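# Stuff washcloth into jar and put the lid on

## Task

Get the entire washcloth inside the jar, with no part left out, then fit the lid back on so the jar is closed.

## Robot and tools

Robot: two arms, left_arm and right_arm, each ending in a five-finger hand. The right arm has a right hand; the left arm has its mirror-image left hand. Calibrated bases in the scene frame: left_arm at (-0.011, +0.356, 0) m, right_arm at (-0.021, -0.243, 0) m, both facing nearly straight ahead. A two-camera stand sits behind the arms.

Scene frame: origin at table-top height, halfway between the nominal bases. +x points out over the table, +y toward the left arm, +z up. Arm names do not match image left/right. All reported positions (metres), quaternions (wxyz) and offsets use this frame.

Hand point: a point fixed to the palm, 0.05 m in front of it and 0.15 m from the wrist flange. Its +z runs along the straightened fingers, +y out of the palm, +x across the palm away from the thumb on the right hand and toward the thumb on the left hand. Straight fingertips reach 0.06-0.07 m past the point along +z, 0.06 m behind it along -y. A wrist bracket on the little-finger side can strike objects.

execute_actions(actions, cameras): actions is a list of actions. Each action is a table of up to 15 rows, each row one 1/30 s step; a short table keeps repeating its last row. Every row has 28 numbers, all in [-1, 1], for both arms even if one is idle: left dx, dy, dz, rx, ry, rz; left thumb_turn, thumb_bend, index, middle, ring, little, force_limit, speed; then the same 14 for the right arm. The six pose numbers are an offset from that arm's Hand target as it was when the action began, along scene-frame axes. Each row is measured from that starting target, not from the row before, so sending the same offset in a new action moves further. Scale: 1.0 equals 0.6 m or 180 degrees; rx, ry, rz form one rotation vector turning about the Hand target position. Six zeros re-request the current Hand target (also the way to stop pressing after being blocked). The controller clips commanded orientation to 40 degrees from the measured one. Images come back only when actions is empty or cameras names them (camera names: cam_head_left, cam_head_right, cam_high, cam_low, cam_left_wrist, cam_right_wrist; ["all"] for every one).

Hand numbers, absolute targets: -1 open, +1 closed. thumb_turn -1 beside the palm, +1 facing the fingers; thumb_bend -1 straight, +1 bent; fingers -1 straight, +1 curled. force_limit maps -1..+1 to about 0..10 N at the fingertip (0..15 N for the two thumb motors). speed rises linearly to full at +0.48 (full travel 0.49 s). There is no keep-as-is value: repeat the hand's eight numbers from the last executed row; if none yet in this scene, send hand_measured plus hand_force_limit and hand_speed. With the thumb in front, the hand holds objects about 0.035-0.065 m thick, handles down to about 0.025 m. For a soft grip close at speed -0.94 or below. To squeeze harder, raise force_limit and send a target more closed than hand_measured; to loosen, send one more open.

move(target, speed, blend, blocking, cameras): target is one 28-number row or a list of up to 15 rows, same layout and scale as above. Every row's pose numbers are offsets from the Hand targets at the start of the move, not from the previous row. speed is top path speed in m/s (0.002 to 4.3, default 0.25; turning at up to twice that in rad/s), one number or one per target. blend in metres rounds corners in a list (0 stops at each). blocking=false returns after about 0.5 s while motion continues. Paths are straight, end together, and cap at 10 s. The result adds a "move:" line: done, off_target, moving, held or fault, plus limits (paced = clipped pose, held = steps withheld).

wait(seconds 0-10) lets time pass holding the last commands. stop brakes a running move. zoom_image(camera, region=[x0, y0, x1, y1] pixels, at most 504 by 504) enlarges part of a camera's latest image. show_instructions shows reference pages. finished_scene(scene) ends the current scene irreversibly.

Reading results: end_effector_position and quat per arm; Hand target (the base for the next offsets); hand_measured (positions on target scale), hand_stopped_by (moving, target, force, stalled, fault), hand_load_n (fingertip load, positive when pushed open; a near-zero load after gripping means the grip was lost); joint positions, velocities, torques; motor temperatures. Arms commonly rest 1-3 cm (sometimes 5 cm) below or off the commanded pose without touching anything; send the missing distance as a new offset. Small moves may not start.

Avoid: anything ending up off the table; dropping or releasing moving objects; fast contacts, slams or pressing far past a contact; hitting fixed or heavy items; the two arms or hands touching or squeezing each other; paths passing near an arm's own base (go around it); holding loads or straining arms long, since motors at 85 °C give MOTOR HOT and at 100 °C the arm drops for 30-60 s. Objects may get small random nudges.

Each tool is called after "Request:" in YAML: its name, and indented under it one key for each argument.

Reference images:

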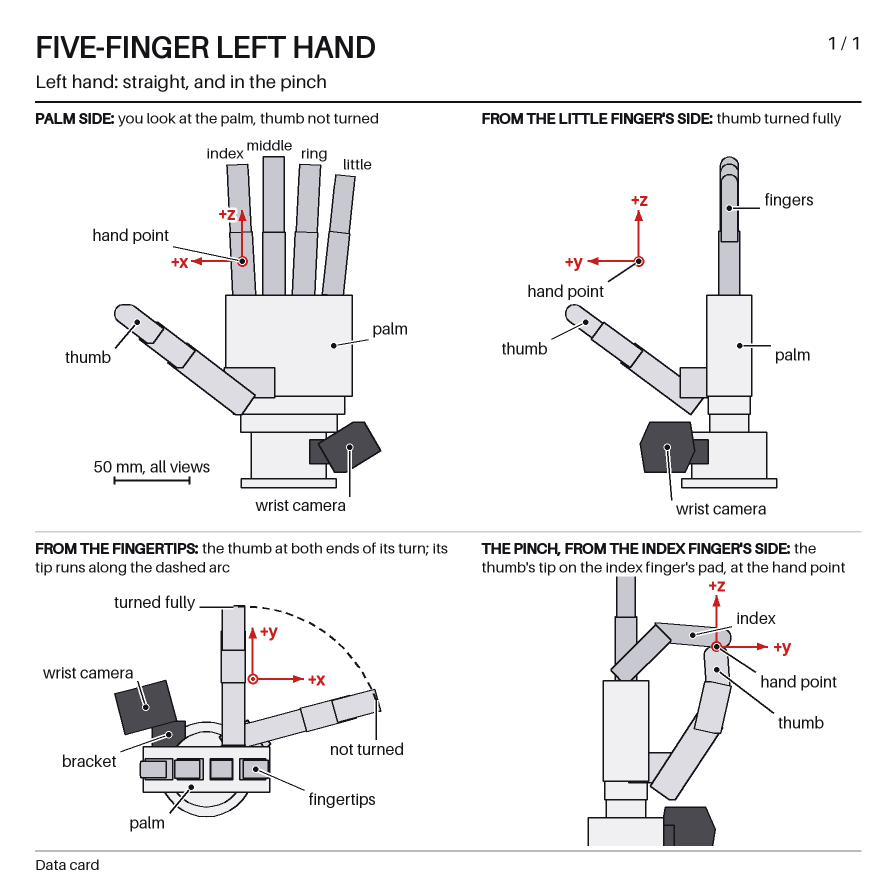

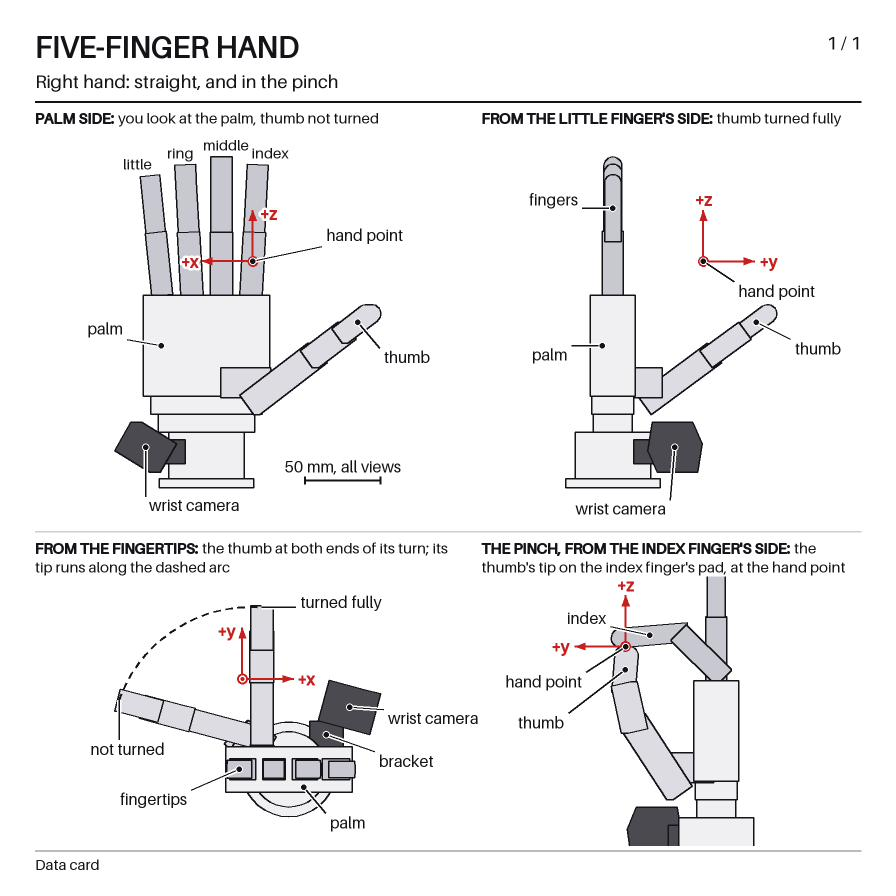

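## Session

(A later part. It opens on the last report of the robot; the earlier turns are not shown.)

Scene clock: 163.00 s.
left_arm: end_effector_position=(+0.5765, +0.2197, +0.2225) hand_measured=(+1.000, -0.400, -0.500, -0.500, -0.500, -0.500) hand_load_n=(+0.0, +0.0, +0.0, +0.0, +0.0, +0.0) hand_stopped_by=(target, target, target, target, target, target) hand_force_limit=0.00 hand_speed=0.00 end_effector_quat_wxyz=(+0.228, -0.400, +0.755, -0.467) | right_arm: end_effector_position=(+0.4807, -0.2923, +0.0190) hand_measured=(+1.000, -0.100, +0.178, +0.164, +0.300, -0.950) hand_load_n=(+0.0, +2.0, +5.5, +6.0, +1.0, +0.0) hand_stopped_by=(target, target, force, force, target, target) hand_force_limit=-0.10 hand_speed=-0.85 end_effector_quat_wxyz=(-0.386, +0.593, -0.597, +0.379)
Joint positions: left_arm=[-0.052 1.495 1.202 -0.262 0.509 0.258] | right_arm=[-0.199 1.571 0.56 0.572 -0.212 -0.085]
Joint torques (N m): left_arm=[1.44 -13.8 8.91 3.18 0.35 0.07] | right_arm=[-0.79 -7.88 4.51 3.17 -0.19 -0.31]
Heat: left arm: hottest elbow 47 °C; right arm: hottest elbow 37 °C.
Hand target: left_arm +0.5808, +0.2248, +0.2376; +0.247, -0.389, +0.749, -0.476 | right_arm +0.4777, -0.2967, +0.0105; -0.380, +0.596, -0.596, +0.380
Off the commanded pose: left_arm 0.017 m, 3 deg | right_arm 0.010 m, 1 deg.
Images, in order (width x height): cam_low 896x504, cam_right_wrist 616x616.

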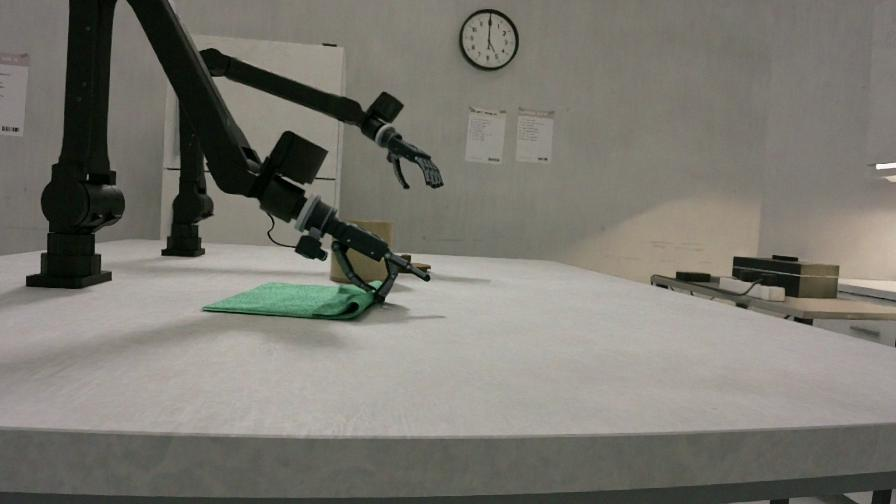

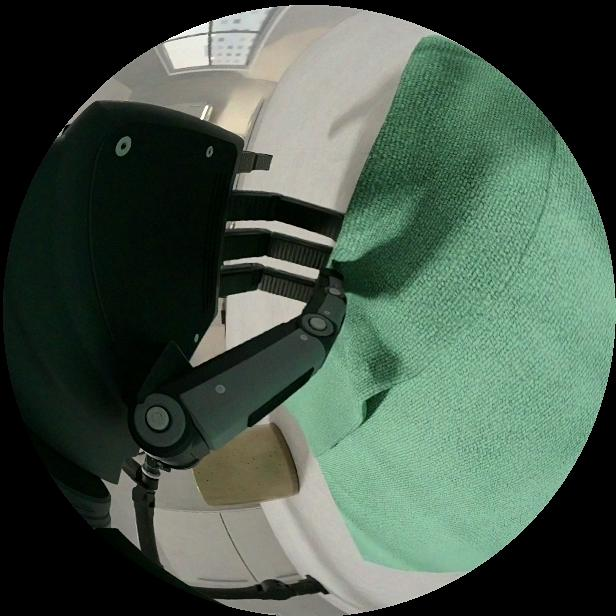

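Request:
execute_actions:
  actions:
    - [[0,0,0,0,0,0,1,-0.4,-0.5,-0.5,-0.5,-0.5,0,0,0,0,0,0,0,0,1,0.2,0.4,0.4,0.4,-0.95,0.1,-0.85]]

Request:
move:
  target: [0, 0, 0, 0, 0, 0, 1, -0.4, -0.5, -0.5, -0.5, -0.5, 0, 0, 0.0, 0.0, 0.12, 0, 0, 0, 1, 0.2, 0.4, 0.4, 0.4, -0.95, 0.1, -0.85]
  cameras: ["cam_low", "cam_right_wrist"]
  speed: 0.1

Request:
zoom_image:
  camera: "cam_low"
  region: [220, 190, 460, 330]

Scene clock: 172.43 s.
left_arm: end_effector_position=(+0.5765, +0.2197, +0.2225) hand_measured=(+1.000, -0.400, -0.500, -0.500, -0.500, -0.500) hand_load_n=(+0.0, +0.0, +0.0, +0.0, +0.0, +0.0) hand_stopped_by=(target, target, target, target, target, target) hand_force_limit=0.00 hand_speed=0.00 end_effector_quat_wxyz=(+0.228, -0.400, +0.755, -0.467) | right_arm: end_effector_position=(+0.4807, -0.2923, +0.0190) hand_measured=(+1.000, +0.200, +0.178, +0.164, +0.400, -0.950) hand_load_n=(+0.0, +0.0, +0.0, +0.0, +0.0, +0.0) hand_stopped_by=(target, target, force, force, target, target) hand_force_limit=0.10 hand_speed=-0.85 end_effector_quat_wxyz=(-0.386, +0.593, -0.597, +0.379)
Joint positions: left_arm=[-0.052 1.495 1.202 -0.262 0.509 0.258] | right_arm=[-0.199 1.571 0.56 0.572 -0.212 -0.085]
Joint torques (N m): left_arm=[1.38 -13.1 8.65 3.06 0.41 0.1] | right_arm=[-0.79 -7.88 4.49 3.18 -0.19 -0.32]
Heat: left arm: hottest elbow 47 °C; right arm: hottest elbow 37 °C.
Hand target: left_arm +0.5808, +0.2248, +0.2376; +0.247, -0.389, +0.749, -0.476 | right_arm +0.4777, -0.2967, +0.0105; -0.380, +0.596, -0.596, +0.380
Off the commanded pose: left_arm 0.017 m, 3 deg | right_arm 0.010 m, 1 deg.

Scene clock: 173.83 s.
left_arm: end_effector_position=(+0.5765, +0.2197, +0.2225) hand_measured=(+1.000, -0.400, -0.500, -0.500, -0.500, -0.500) hand_load_n=(+0.0, +0.0, +0.0, +0.0, +0.0, +0.0) hand_stopped_by=(target, target, target, target, target, target) hand_force_limit=0.00 hand_speed=0.00 end_effector_quat_wxyz=(+0.228, -0.400, +0.755, -0.467) | right_arm: end_effector_position=(+0.4584, -0.2871, +0.0567) hand_measured=(+1.000, +0.200, +0.178, +0.164, +0.400, -0.950) hand_load_n=(+0.0, +0.0, +0.0, +0.0, +0.5, +0.0) hand_stopped_by=(target, target, force, force, target, target) hand_force_limit=0.10 hand_speed=-0.85 end_effector_quat_wxyz=(-0.373, +0.601, -0.610, +0.358)
Joint positions: left_arm=[-0.052 1.495 1.202 -0.262 0.509 0.258] | right_arm=[-0.199 1.389 0.566 0.327 -0.212 -0.085]
Joint torques (N m): left_arm=[1.03 -12.86 8.75 3.06 0.31 0.1] | right_arm=[-0.85 -9.58 9.32 1.99 -0.18 -0.31]
Heat: left arm: hottest elbow 47 °C; right arm: hottest elbow 37 °C.
Hand target: left_arm +0.5808, +0.2248, +0.2376; +0.247, -0.389, +0.749, -0.476 | right_arm +0.4777, -0.2967, +0.0825; -0.380, +0.596, -0.596, +0.380
Off the commanded pose: left_arm 0.017 m, 3 deg | right_arm 0.034 m, 3 deg.
move: off_target (left_arm, right_arm)
Images, in order (width x height): cam_low 896x504, cam_right_wrist 616x616.

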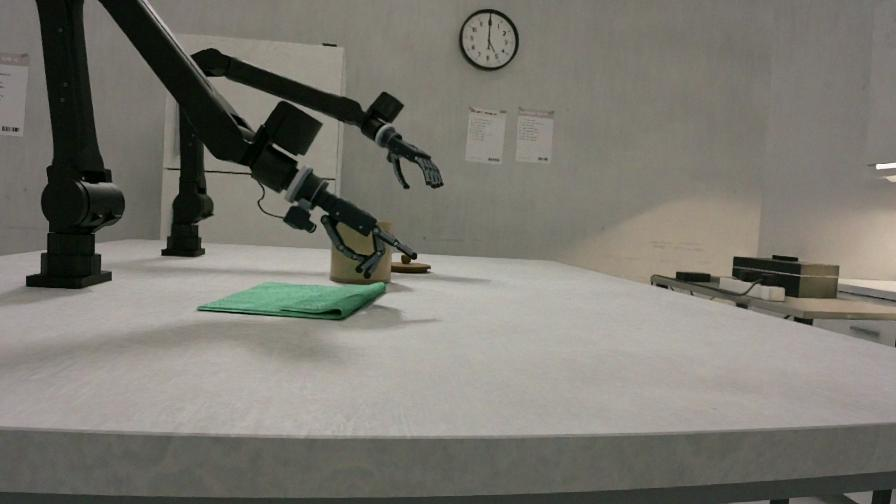

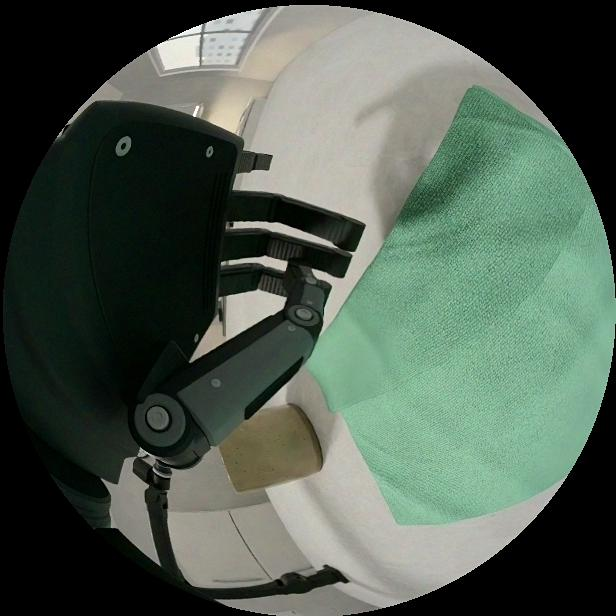

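Scaled by 2.100 from the camera's 896x504 image, which has a finer 1280x720 frame.

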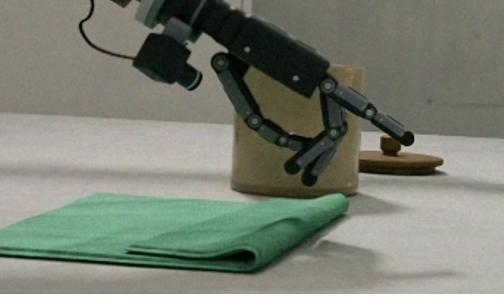

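Request:
move:
  target:
    - [0, 0, 0, 0, 0, 0, 1, -0.4, -0.5, -0.5, -0.5, -0.5, 0, 0, -0.078, -0.0013, -0.0125, 0, 0, -0.072, 1, -0.15, -0.5, -0.5, -0.5, -0.95, 0, 0]
  cameras: ["cam_low", "cam_high", "cam_right_wrist"]
  speed: 0.12

Request:
zoom_image:
  camera: "cam_low"
  region: [220, 190, 460, 330]

Request:
zoom_image:
  camera: "cam_high"
  region: [280, 270, 460, 430]

Scene clock: 200.63 s.
left_arm: end_effector_position=(+0.5765, +0.2197, +0.2225) hand_measured=(+1.000, -0.400, -0.500, -0.500, -0.500, -0.500) hand_load_n=(+0.0, +0.0, +0.0, +0.0, +0.0, +0.0) hand_stopped_by=(target, target, target, target, target, target) hand_force_limit=0.00 hand_speed=0.00 end_effector_quat_wxyz=(+0.228, -0.400, +0.755, -0.467) | right_arm: end_effector_position=(+0.4297, -0.3019, +0.0676) hand_measured=(+1.000, -0.150, -0.500, -0.500, -0.500, -0.950) hand_load_n=(+0.0, +0.0, +0.0, +0.0, +0.0, +0.0) hand_stopped_by=(target, target, target, target, target, target) hand_force_limit=0.00 hand_speed=0.00 end_effector_quat_wxyz=(+0.324, -0.532, +0.662, -0.416)
Joint positions: left_arm=[-0.052 1.495 1.202 -0.262 0.509 0.258] | right_arm=[-0.146 1.258 0.471 0.326 0.052 0.01]
Joint torques (N m): left_arm=[1.73 -13.92 9.01 3.02 0.33 0.13] | right_arm=[0.79 -7.82 5.67 3.06 0.05 -0.02]
Heat: left arm: hottest elbow 47 °C; right arm: hottest elbow 41 °C.
Hand target: left_arm +0.5808, +0.2248, +0.2376; +0.247, -0.389, +0.749, -0.476 | right_arm +0.4309, -0.2975, +0.0750; +0.335, -0.525, +0.660, -0.421
Off the commanded pose: left_arm 0.017 m, 3 deg | right_arm 0.009 m, 2 deg.
move: off_target (left_arm)
Images, in order (width x height): cam_high 896x504, cam_low 896x504, cam_right_wrist 616x616.

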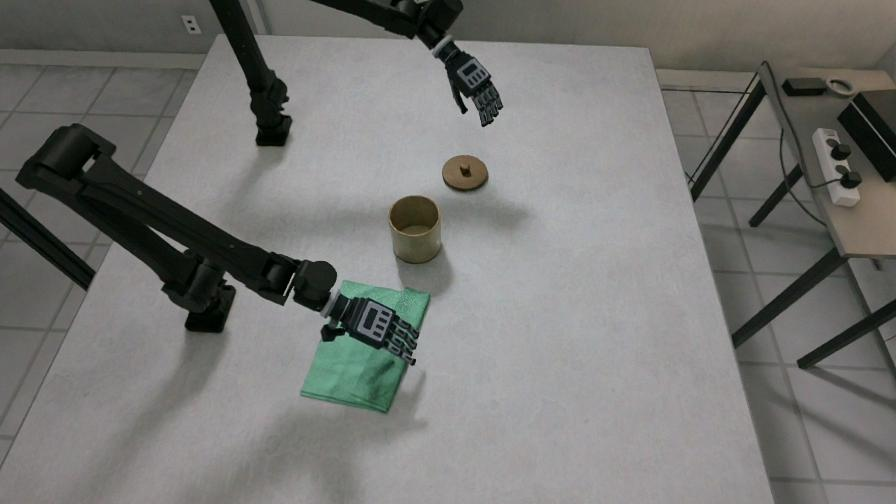

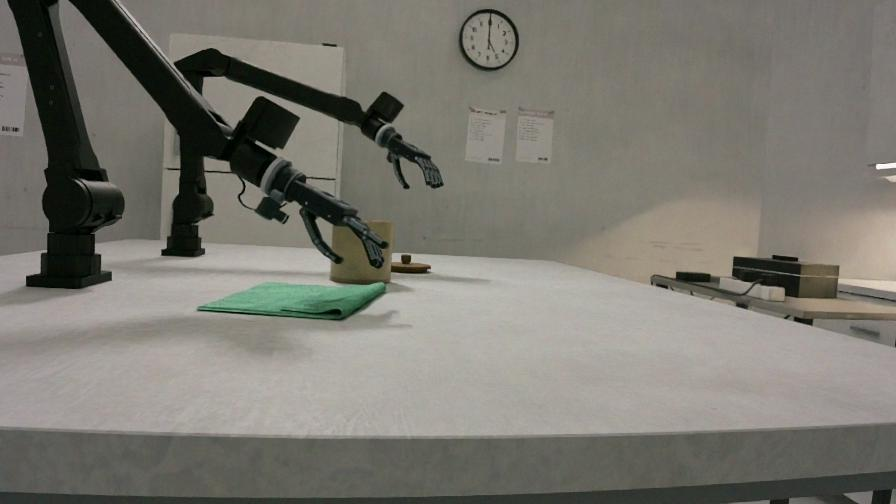

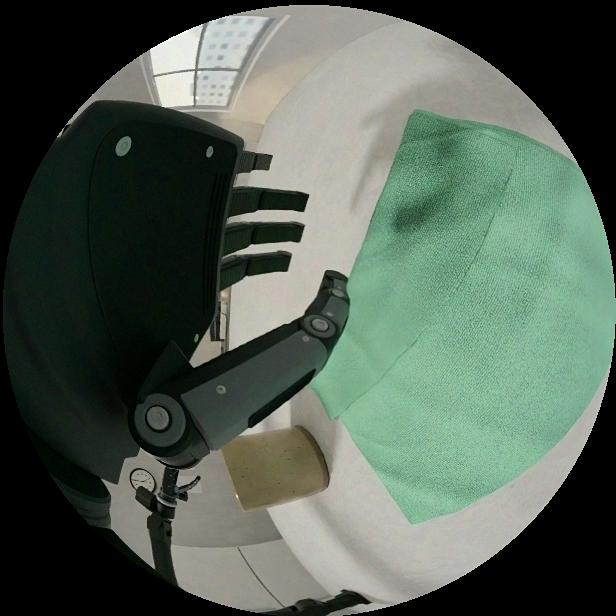

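Scaled by 2.100 from the camera's 896x504 image, which has a finer 1280x720 frame.

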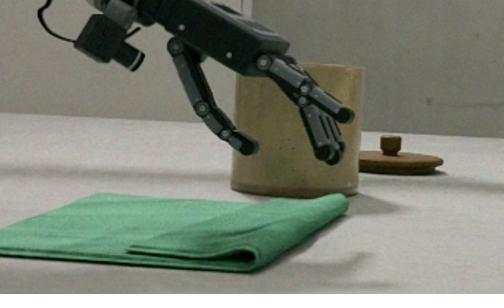

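Scaled by 2.800 from the camera's 896x504 image, which has a finer 1280x720 frame.

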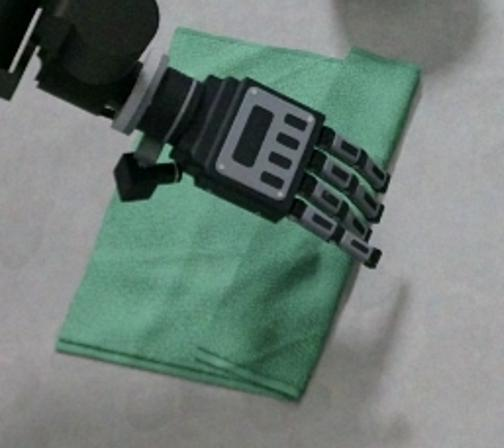

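Request:
move:
  target: [0, 0, 0, 0, 0, 0, 1, -0.4, -0.5, -0.5, -0.5, -0.5, 0, 0, 0.009, 0.005, -0.11, 0, 0, 0, 1, -0.15, -0.5, -0.5, -0.5, -0.95, 0, 0]
  cameras: ["cam_low", "cam_high"]
  speed: 0.08

Request:
zoom_image:
  camera: "cam_low"
  region: [260, 210, 420, 330]

Request:
zoom_image:
  camera: "cam_high"
  region: [280, 270, 460, 430]

Scene clock: 218.40 s.
left_arm: end_effector_position=(+0.5765, +0.2197, +0.2225) hand_measured=(+1.000, -0.400, -0.500, -0.500, -0.500, -0.500) hand_load_n=(+0.0, +0.0, +0.0, +0.0, +0.0, +0.0) hand_stopped_by=(target, target, target, target, target, target) hand_force_limit=0.00 hand_speed=0.00 end_effector_quat_wxyz=(+0.228, -0.400, +0.755, -0.467) | right_arm: end_effector_position=(+0.4383, -0.2995, +0.0165) hand_measured=(+1.000, -0.150, -0.500, -0.500, -0.500, -0.950) hand_load_n=(+0.0, -0.5, +0.0, +0.0, +0.0, +0.0) hand_stopped_by=(target, target, target, target, target, target) hand_force_limit=0.00 hand_speed=0.00 end_effector_quat_wxyz=(+0.333, -0.525, +0.656, -0.427)
Joint positions: left_arm=[-0.052 1.495 1.202 -0.262 0.509 0.258] | right_arm=[-0.134 1.471 0.421 0.622 0.064 0.017]
Joint torques (N m): left_arm=[1.38 -13.45 8.66 2.93 0.33 0.04] | right_arm=[0.85 -6.07 4.26 3.14 0.06 -0.06]
Motor temperatures (°C): left_arm=[29 36 47 29 29 24] | right_arm=[27 32 39 28 27 24]
Heat: left arm: hottest elbow 47 °C; right arm: hottest elbow 39 °C.
Hand target: left_arm +0.5808, +0.2248, +0.2376; +0.247, -0.389, +0.749, -0.476 | right_arm +0.4363, -0.2945, +0.0091; +0.335, -0.525, +0.660, -0.421
Off the commanded pose: left_arm 0.017 m, 3 deg | right_arm 0.009 m, 1 deg.
move: off_target (left_arm)
Images, in order (width x height): cam_high 896x504, cam_low 896x504.

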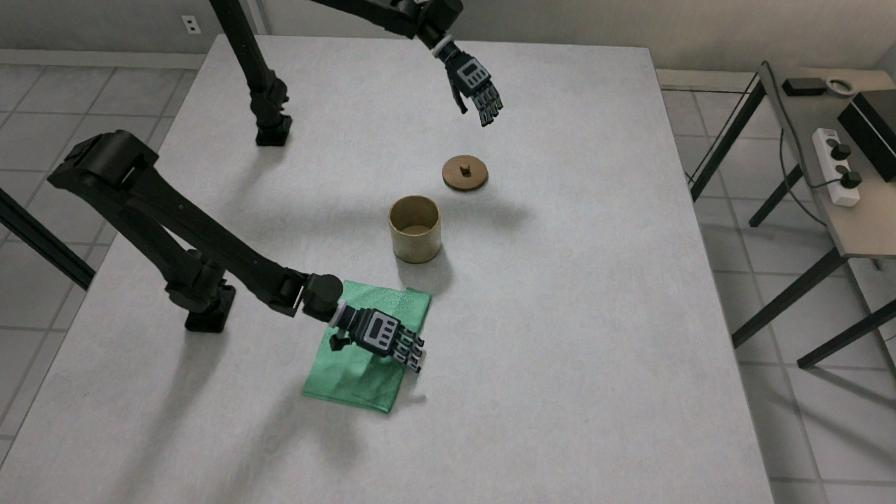

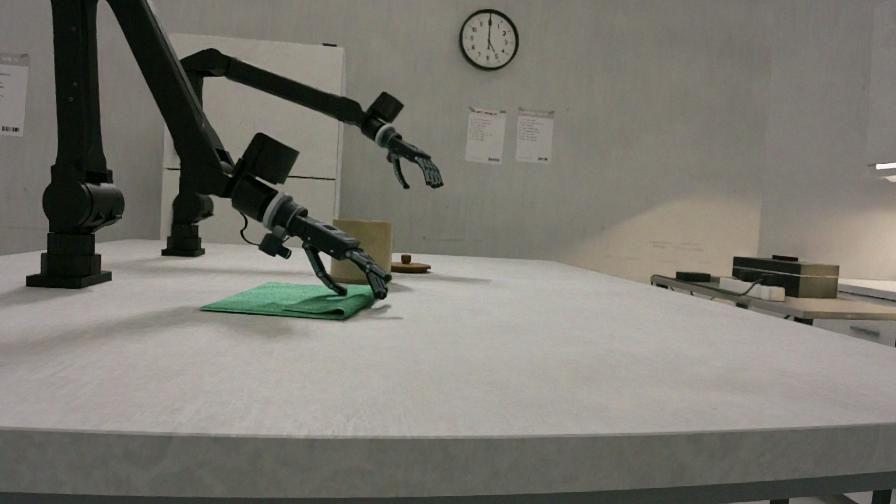

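Scaled by 3.150 from the camera's 896x504 image, which has a finer 1280x720 frame.

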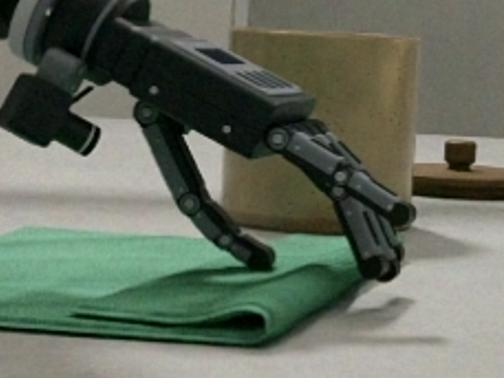

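Scaled by 2.800 from the camera's 896x504 image, which has a finer 1280x720 frame.

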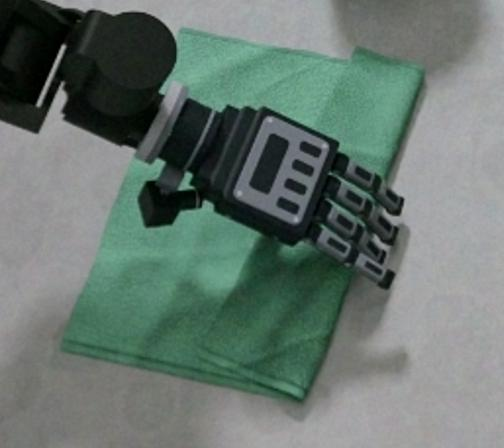

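Request:
execute_actions:
  actions:
    - [[0,0,0,0,0,0,1,-0.4,-0.5,-0.5,-0.5,-0.5,0,0,0,0,0,0,0,0,1,-0.15,0.4,0.4,0.4,-0.95,0.1,-0.85]]
  cameras: ["cam_right_wrist", "cam_low"]

Request:
zoom_image:
  camera: "cam_low"
  region: [260, 210, 420, 330]

Scene clock: 226.60 s.
left_arm: end_effector_position=(+0.5765, +0.2197, +0.2225) hand_measured=(+1.000, -0.400, -0.500, -0.500, -0.500, -0.500) hand_load_n=(+0.0, +0.0, +0.0, +0.0, +0.0, +0.0) hand_stopped_by=(target, target, target, target, target, target) hand_force_limit=0.00 hand_speed=0.00 end_effector_quat_wxyz=(+0.228, -0.400, +0.755, -0.467) | right_arm: end_effector_position=(+0.4391, -0.2999, +0.0174) hand_measured=(+1.000, -0.152, +0.054, +0.038, +0.276, -0.950) hand_load_n=(+5.0, +7.5, +7.5, +3.0, +6.0, +0.0) hand_stopped_by=(target, target, force, force, force, target) hand_force_limit=0.10 hand_speed=-0.85 end_effector_quat_wxyz=(+0.334, -0.524, +0.656, -0.428)
Joint positions: left_arm=[-0.052 1.495 1.202 -0.262 0.509 0.258] | right_arm=[-0.134 1.472 0.421 0.628 0.065 0.017]
Joint torques (N m): left_arm=[0.62 -13.39 8.79 3.25 0.31 0.03] | right_arm=[0.73 -6.12 4.23 2.96 0.02 -0.07]
Heat: left arm: hottest elbow 47 °C; right arm: hottest elbow 38 °C.
Hand target: left_arm +0.5808, +0.2248, +0.2376; +0.247, -0.389, +0.749, -0.476 | right_arm +0.4363, -0.2945, +0.0090; +0.335, -0.525, +0.660, -0.421
Off the commanded pose: left_arm 0.017 m, 3 deg | right_arm 0.010 m, 1 deg.
Images, in order (width x height): cam_low 896x504, cam_right_wrist 616x616.

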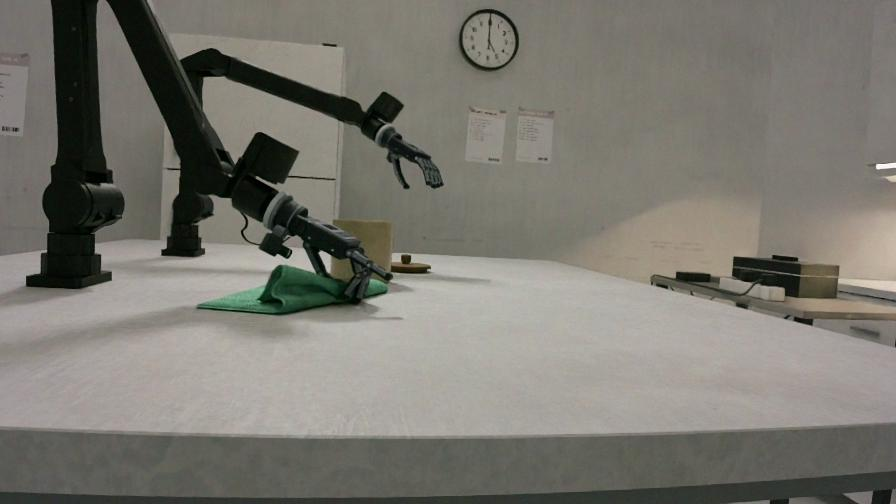

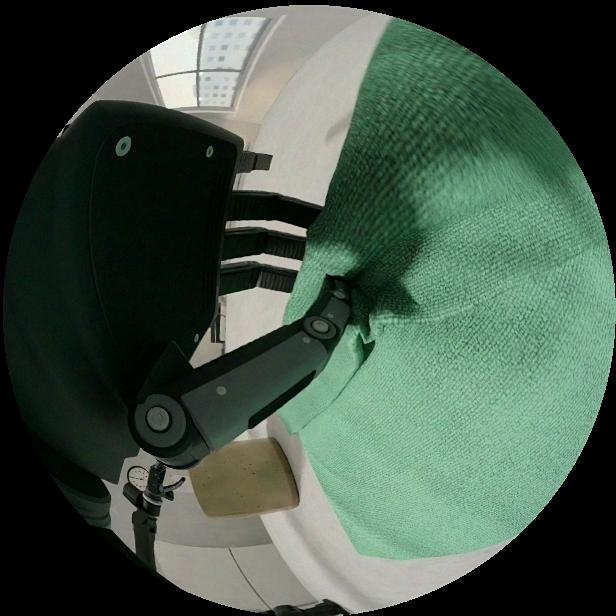

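Scaled by 3.150 from the camera's 896x504 image, which has a finer 1280x720 frame.

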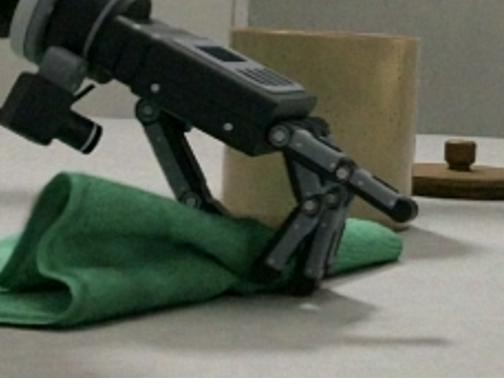

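Request:
move:
  target: [0, 0, 0, 0, 0, 0, 1, -0.4, -0.5, -0.5, -0.5, -0.5, 0, 0, 0.02, 0.0, 0.64, 0, 0, 0, 1, -0.15, 0.4, 0.4, 0.4, -0.95, 0.1, -0.85]
  cameras: ["cam_low", "cam_high", "cam_head_left", "cam_right_wrist"]
  speed: 0.15

Request:
zoom_image:
  camera: "cam_low"
  region: [220, 40, 460, 290]

Request:
zoom_image:
  camera: "cam_high"
  region: [300, 180, 500, 380]

Scene clock: 238.70 s.
left_arm: end_effector_position=(+0.5765, +0.2197, +0.2225) hand_measured=(+1.000, -0.400, -0.500, -0.500, -0.500, -0.500) hand_load_n=(+0.5, +0.0, +0.0, +0.0, +0.0, +0.0) hand_stopped_by=(target, target, target, target, target, target) hand_force_limit=0.00 hand_speed=0.00 end_effector_quat_wxyz=(+0.228, -0.400, +0.755, -0.467) | right_arm: end_effector_position=(+0.4383, -0.2976, +0.3634) hand_measured=(+1.000, -0.152, +0.054, +0.038, +0.276, -0.950) hand_load_n=(+4.5, +7.5, +7.0, +3.0, +4.0, +0.0) hand_stopped_by=(target, target, force, force, force, target) hand_force_limit=0.10 hand_speed=-0.85 end_effector_quat_wxyz=(+0.320, -0.534, +0.666, -0.411)
Joint positions: left_arm=[-0.052 1.495 1.202 -0.262 0.509 0.258] | right_arm=[-0.128 0.993 1.139 -0.622 0.068 0.019]
Joint torques (N m): left_arm=[1.49 -13.63 8.65 2.91 0.33 0.06] | right_arm=[0.73 -4.42 12.63 2.07 0.05 -0.06]
Heat: left arm: hottest elbow 47 °C; right arm: hottest elbow 38 °C.
Hand target: left_arm +0.5808, +0.2248, +0.2376; +0.247, -0.389, +0.749, -0.476 | right_arm +0.4482, -0.2944, +0.3931; +0.335, -0.525, +0.660, -0.421
Off the commanded pose: left_arm 0.017 m, 3 deg | right_arm 0.031 m, 2 deg.
move: off_target (left_arm, right_arm)
Images, in order (width x height): cam_head_left 896x504, cam_high 896x504, cam_low 896x504, cam_right_wrist 616x616.

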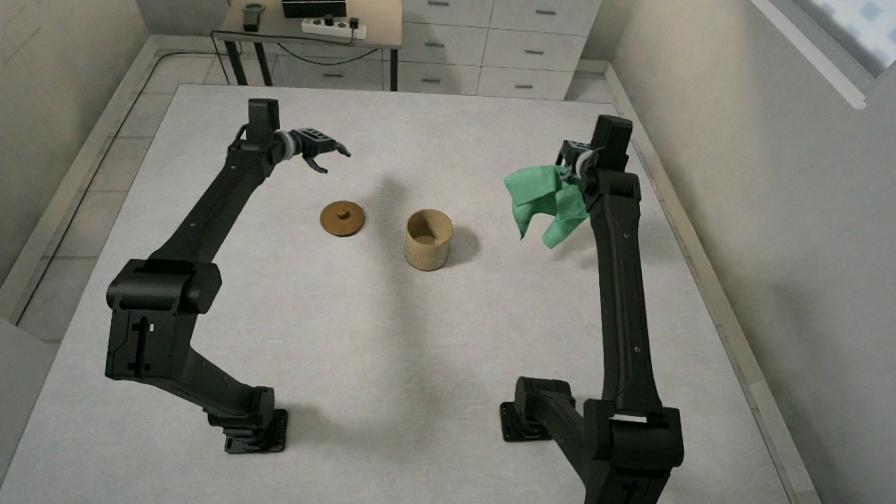

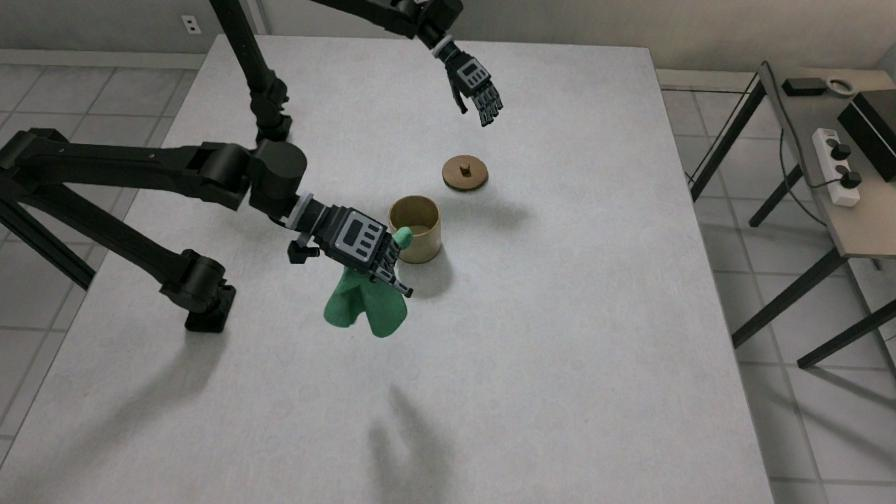

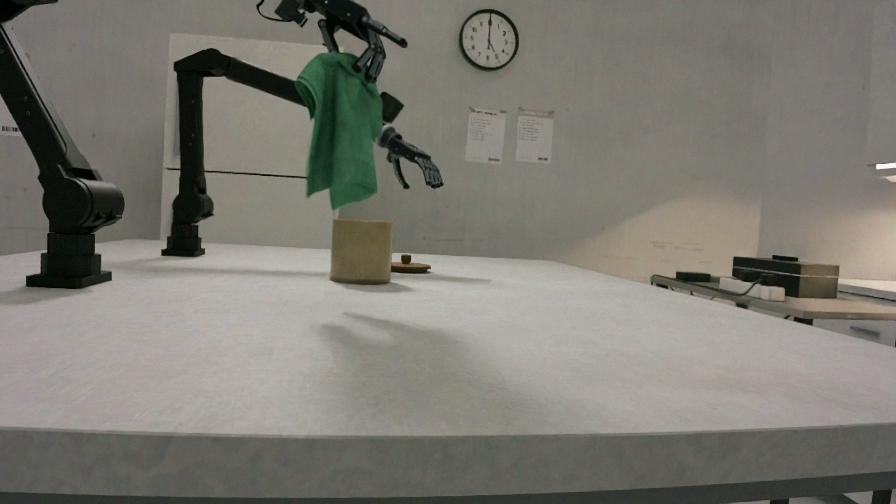

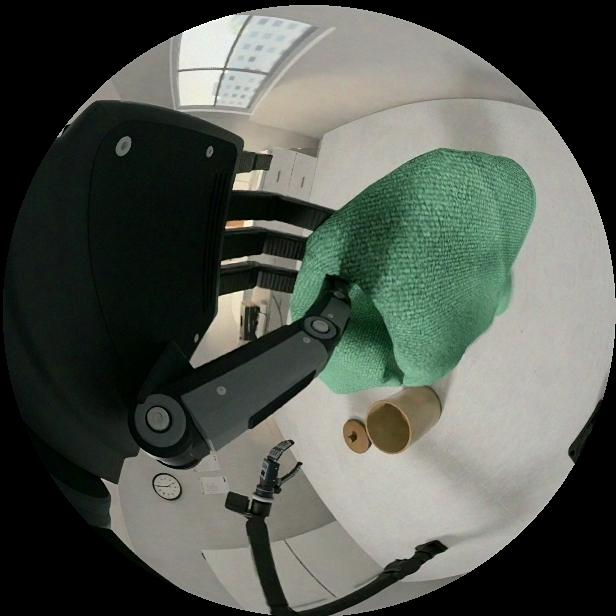

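Scaled by 2.016 from the camera's 896x504 image, which has a finer 1280x720 frame.

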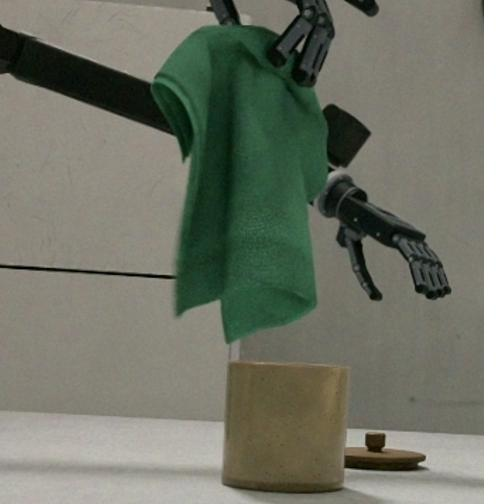

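Scaled by 2.520 from the camera's 896x504 image, which has a finer 1280x720 frame.

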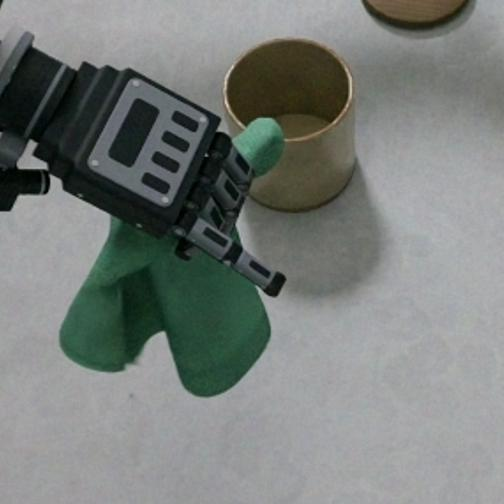

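Request:
zoom_image:
  camera: "cam_head_left"
  region: [390, 130, 630, 290]

Scaled by 2.100 from the camera's 896x504 image, which has a finer 1280x720 frame.

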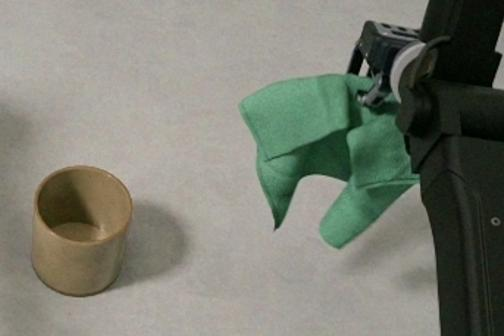

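Request:
move:
  target: [0, 0, 0, 0, 0, 0, 1, -0.4, -0.5, -0.5, -0.5, -0.5, 0, 0, 0.073, 0.461, 0.02, 0, 0, 0, 1, -0.15, 0.4, 0.4, 0.4, -0.95, 0.1, -0.85]
  cameras: ["cam_low", "cam_high", "cam_head_left", "cam_right_wrist"]
  speed: 0.18

Request:
zoom_image:
  camera: "cam_low"
  region: [260, 40, 470, 290]

Request:
zoom_image:
  camera: "cam_high"
  region: [330, 90, 490, 280]

Request:
zoom_image:
  camera: "cam_head_left"
  region: [350, 110, 530, 290]

Scene clock: 257.60 s.
left_arm: end_effector_position=(+0.5765, +0.2197, +0.2225) hand_measured=(+1.000, -0.400, -0.500, -0.500, -0.500, -0.500) hand_load_n=(+0.0, +0.0, +0.0, +0.0, +0.0, +0.0) hand_stopped_by=(target, target, target, target, target, target) hand_force_limit=0.00 hand_speed=0.00 end_effector_quat_wxyz=(+0.228, -0.400, +0.755, -0.467) | right_arm: end_effector_position=(+0.4827, -0.0257, +0.3790) hand_measured=(+1.000, -0.152, +0.054, +0.038, +0.276, -0.950) hand_load_n=(+5.0, +7.5, +7.0, +3.5, +4.5, +0.0) hand_stopped_by=(target, target, force, force, force, target) hand_force_limit=0.10 hand_speed=-0.85 end_effector_quat_wxyz=(+0.316, -0.540, +0.656, -0.421)
Joint positions: left_arm=[-0.052 1.495 1.202 -0.262 0.509 0.258] | right_arm=[0.594 1.289 1.422 -0.756 0.701 0.388]
Joint torques (N m): left_arm=[0.56 -13.1 8.47 2.84 0.35 0.11] | right_arm=[0.09 -8.18 12.55 1.76 0.38 -0.01]
Motor temperatures (°C): left_arm=[29 36 47 29 29 24] | right_arm=[27 32 45 28 27 24]
Heat: left arm: hottest elbow 47 °C; right arm: hottest elbow 45 °C.
Hand target: left_arm +0.5808, +0.2248, +0.2376; +0.247, -0.389, +0.749, -0.476 | right_arm +0.4921, -0.0179, +0.4049; +0.335, -0.525, +0.660, -0.421
Off the commanded pose: left_arm 0.017 m, 3 deg | right_arm 0.029 m, 3 deg.
move: off_target (left_arm, right_arm)
Images, in order (width x height): cam_head_left 896x504, cam_high 896x504, cam_low 896x504, cam_right_wrist 616x616.

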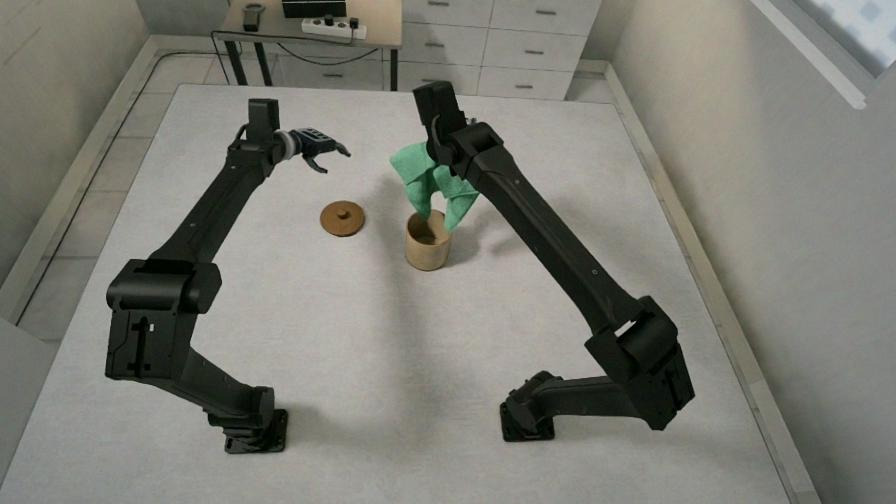

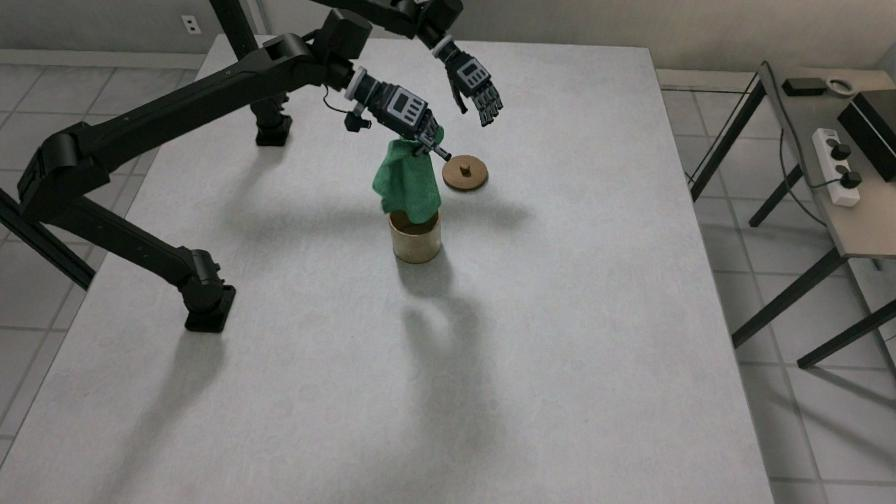

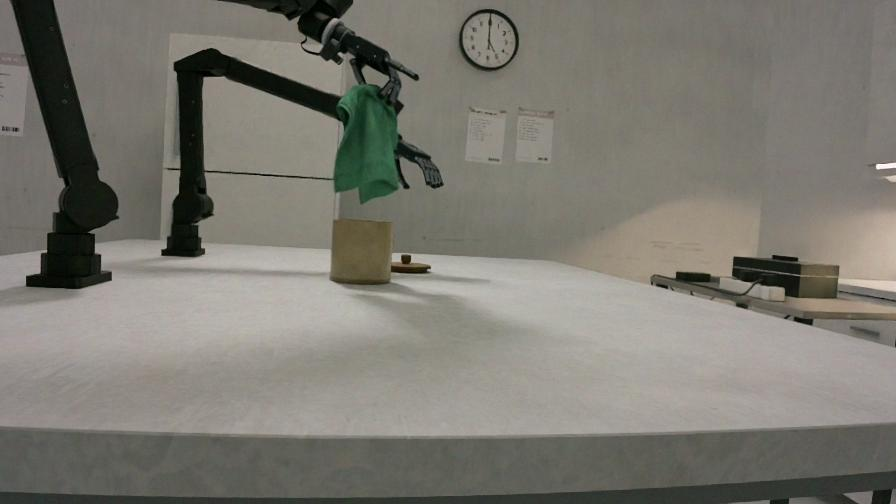

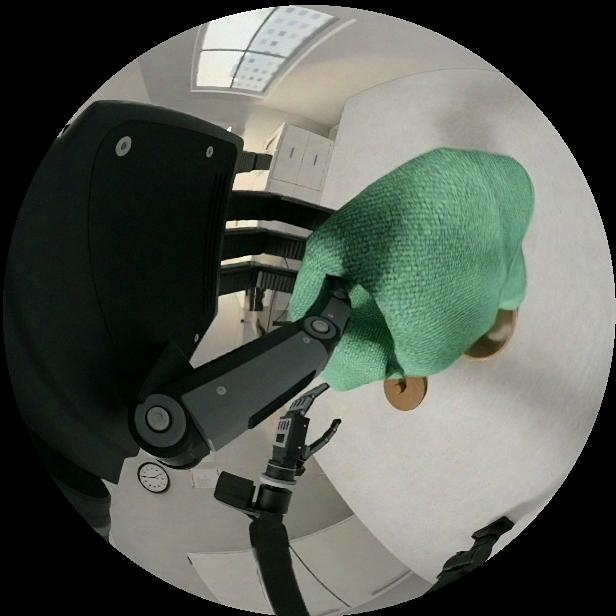

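Scaled by 2.016 from the camera's 896x504 image, which has a finer 1280x720 frame.

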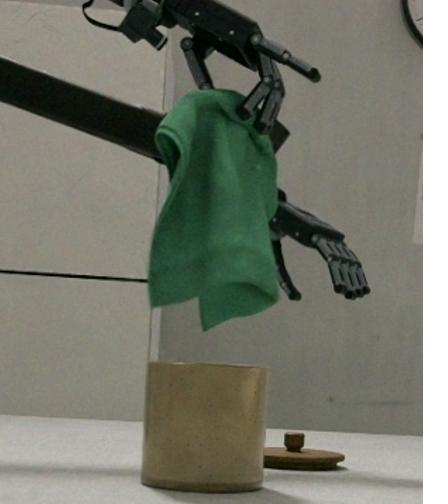

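Scaled by 2.653 from the camera's 896x504 image, which has a finer 1280x720 frame.

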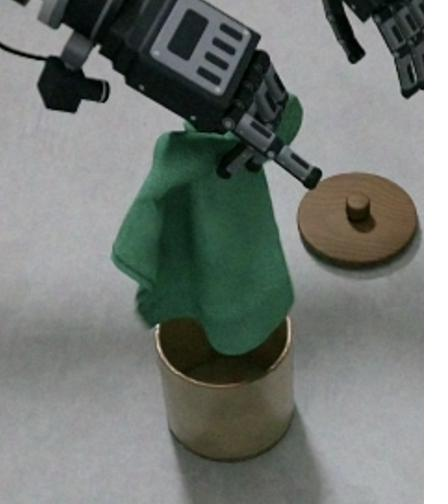

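Scaled by 2.800 from the camera's 896x504 image, which has a finer 1280x720 frame.

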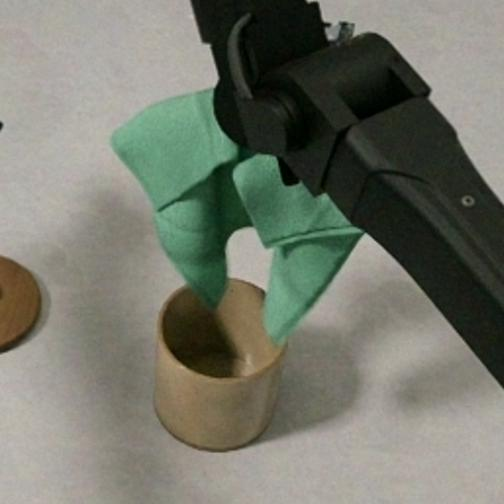

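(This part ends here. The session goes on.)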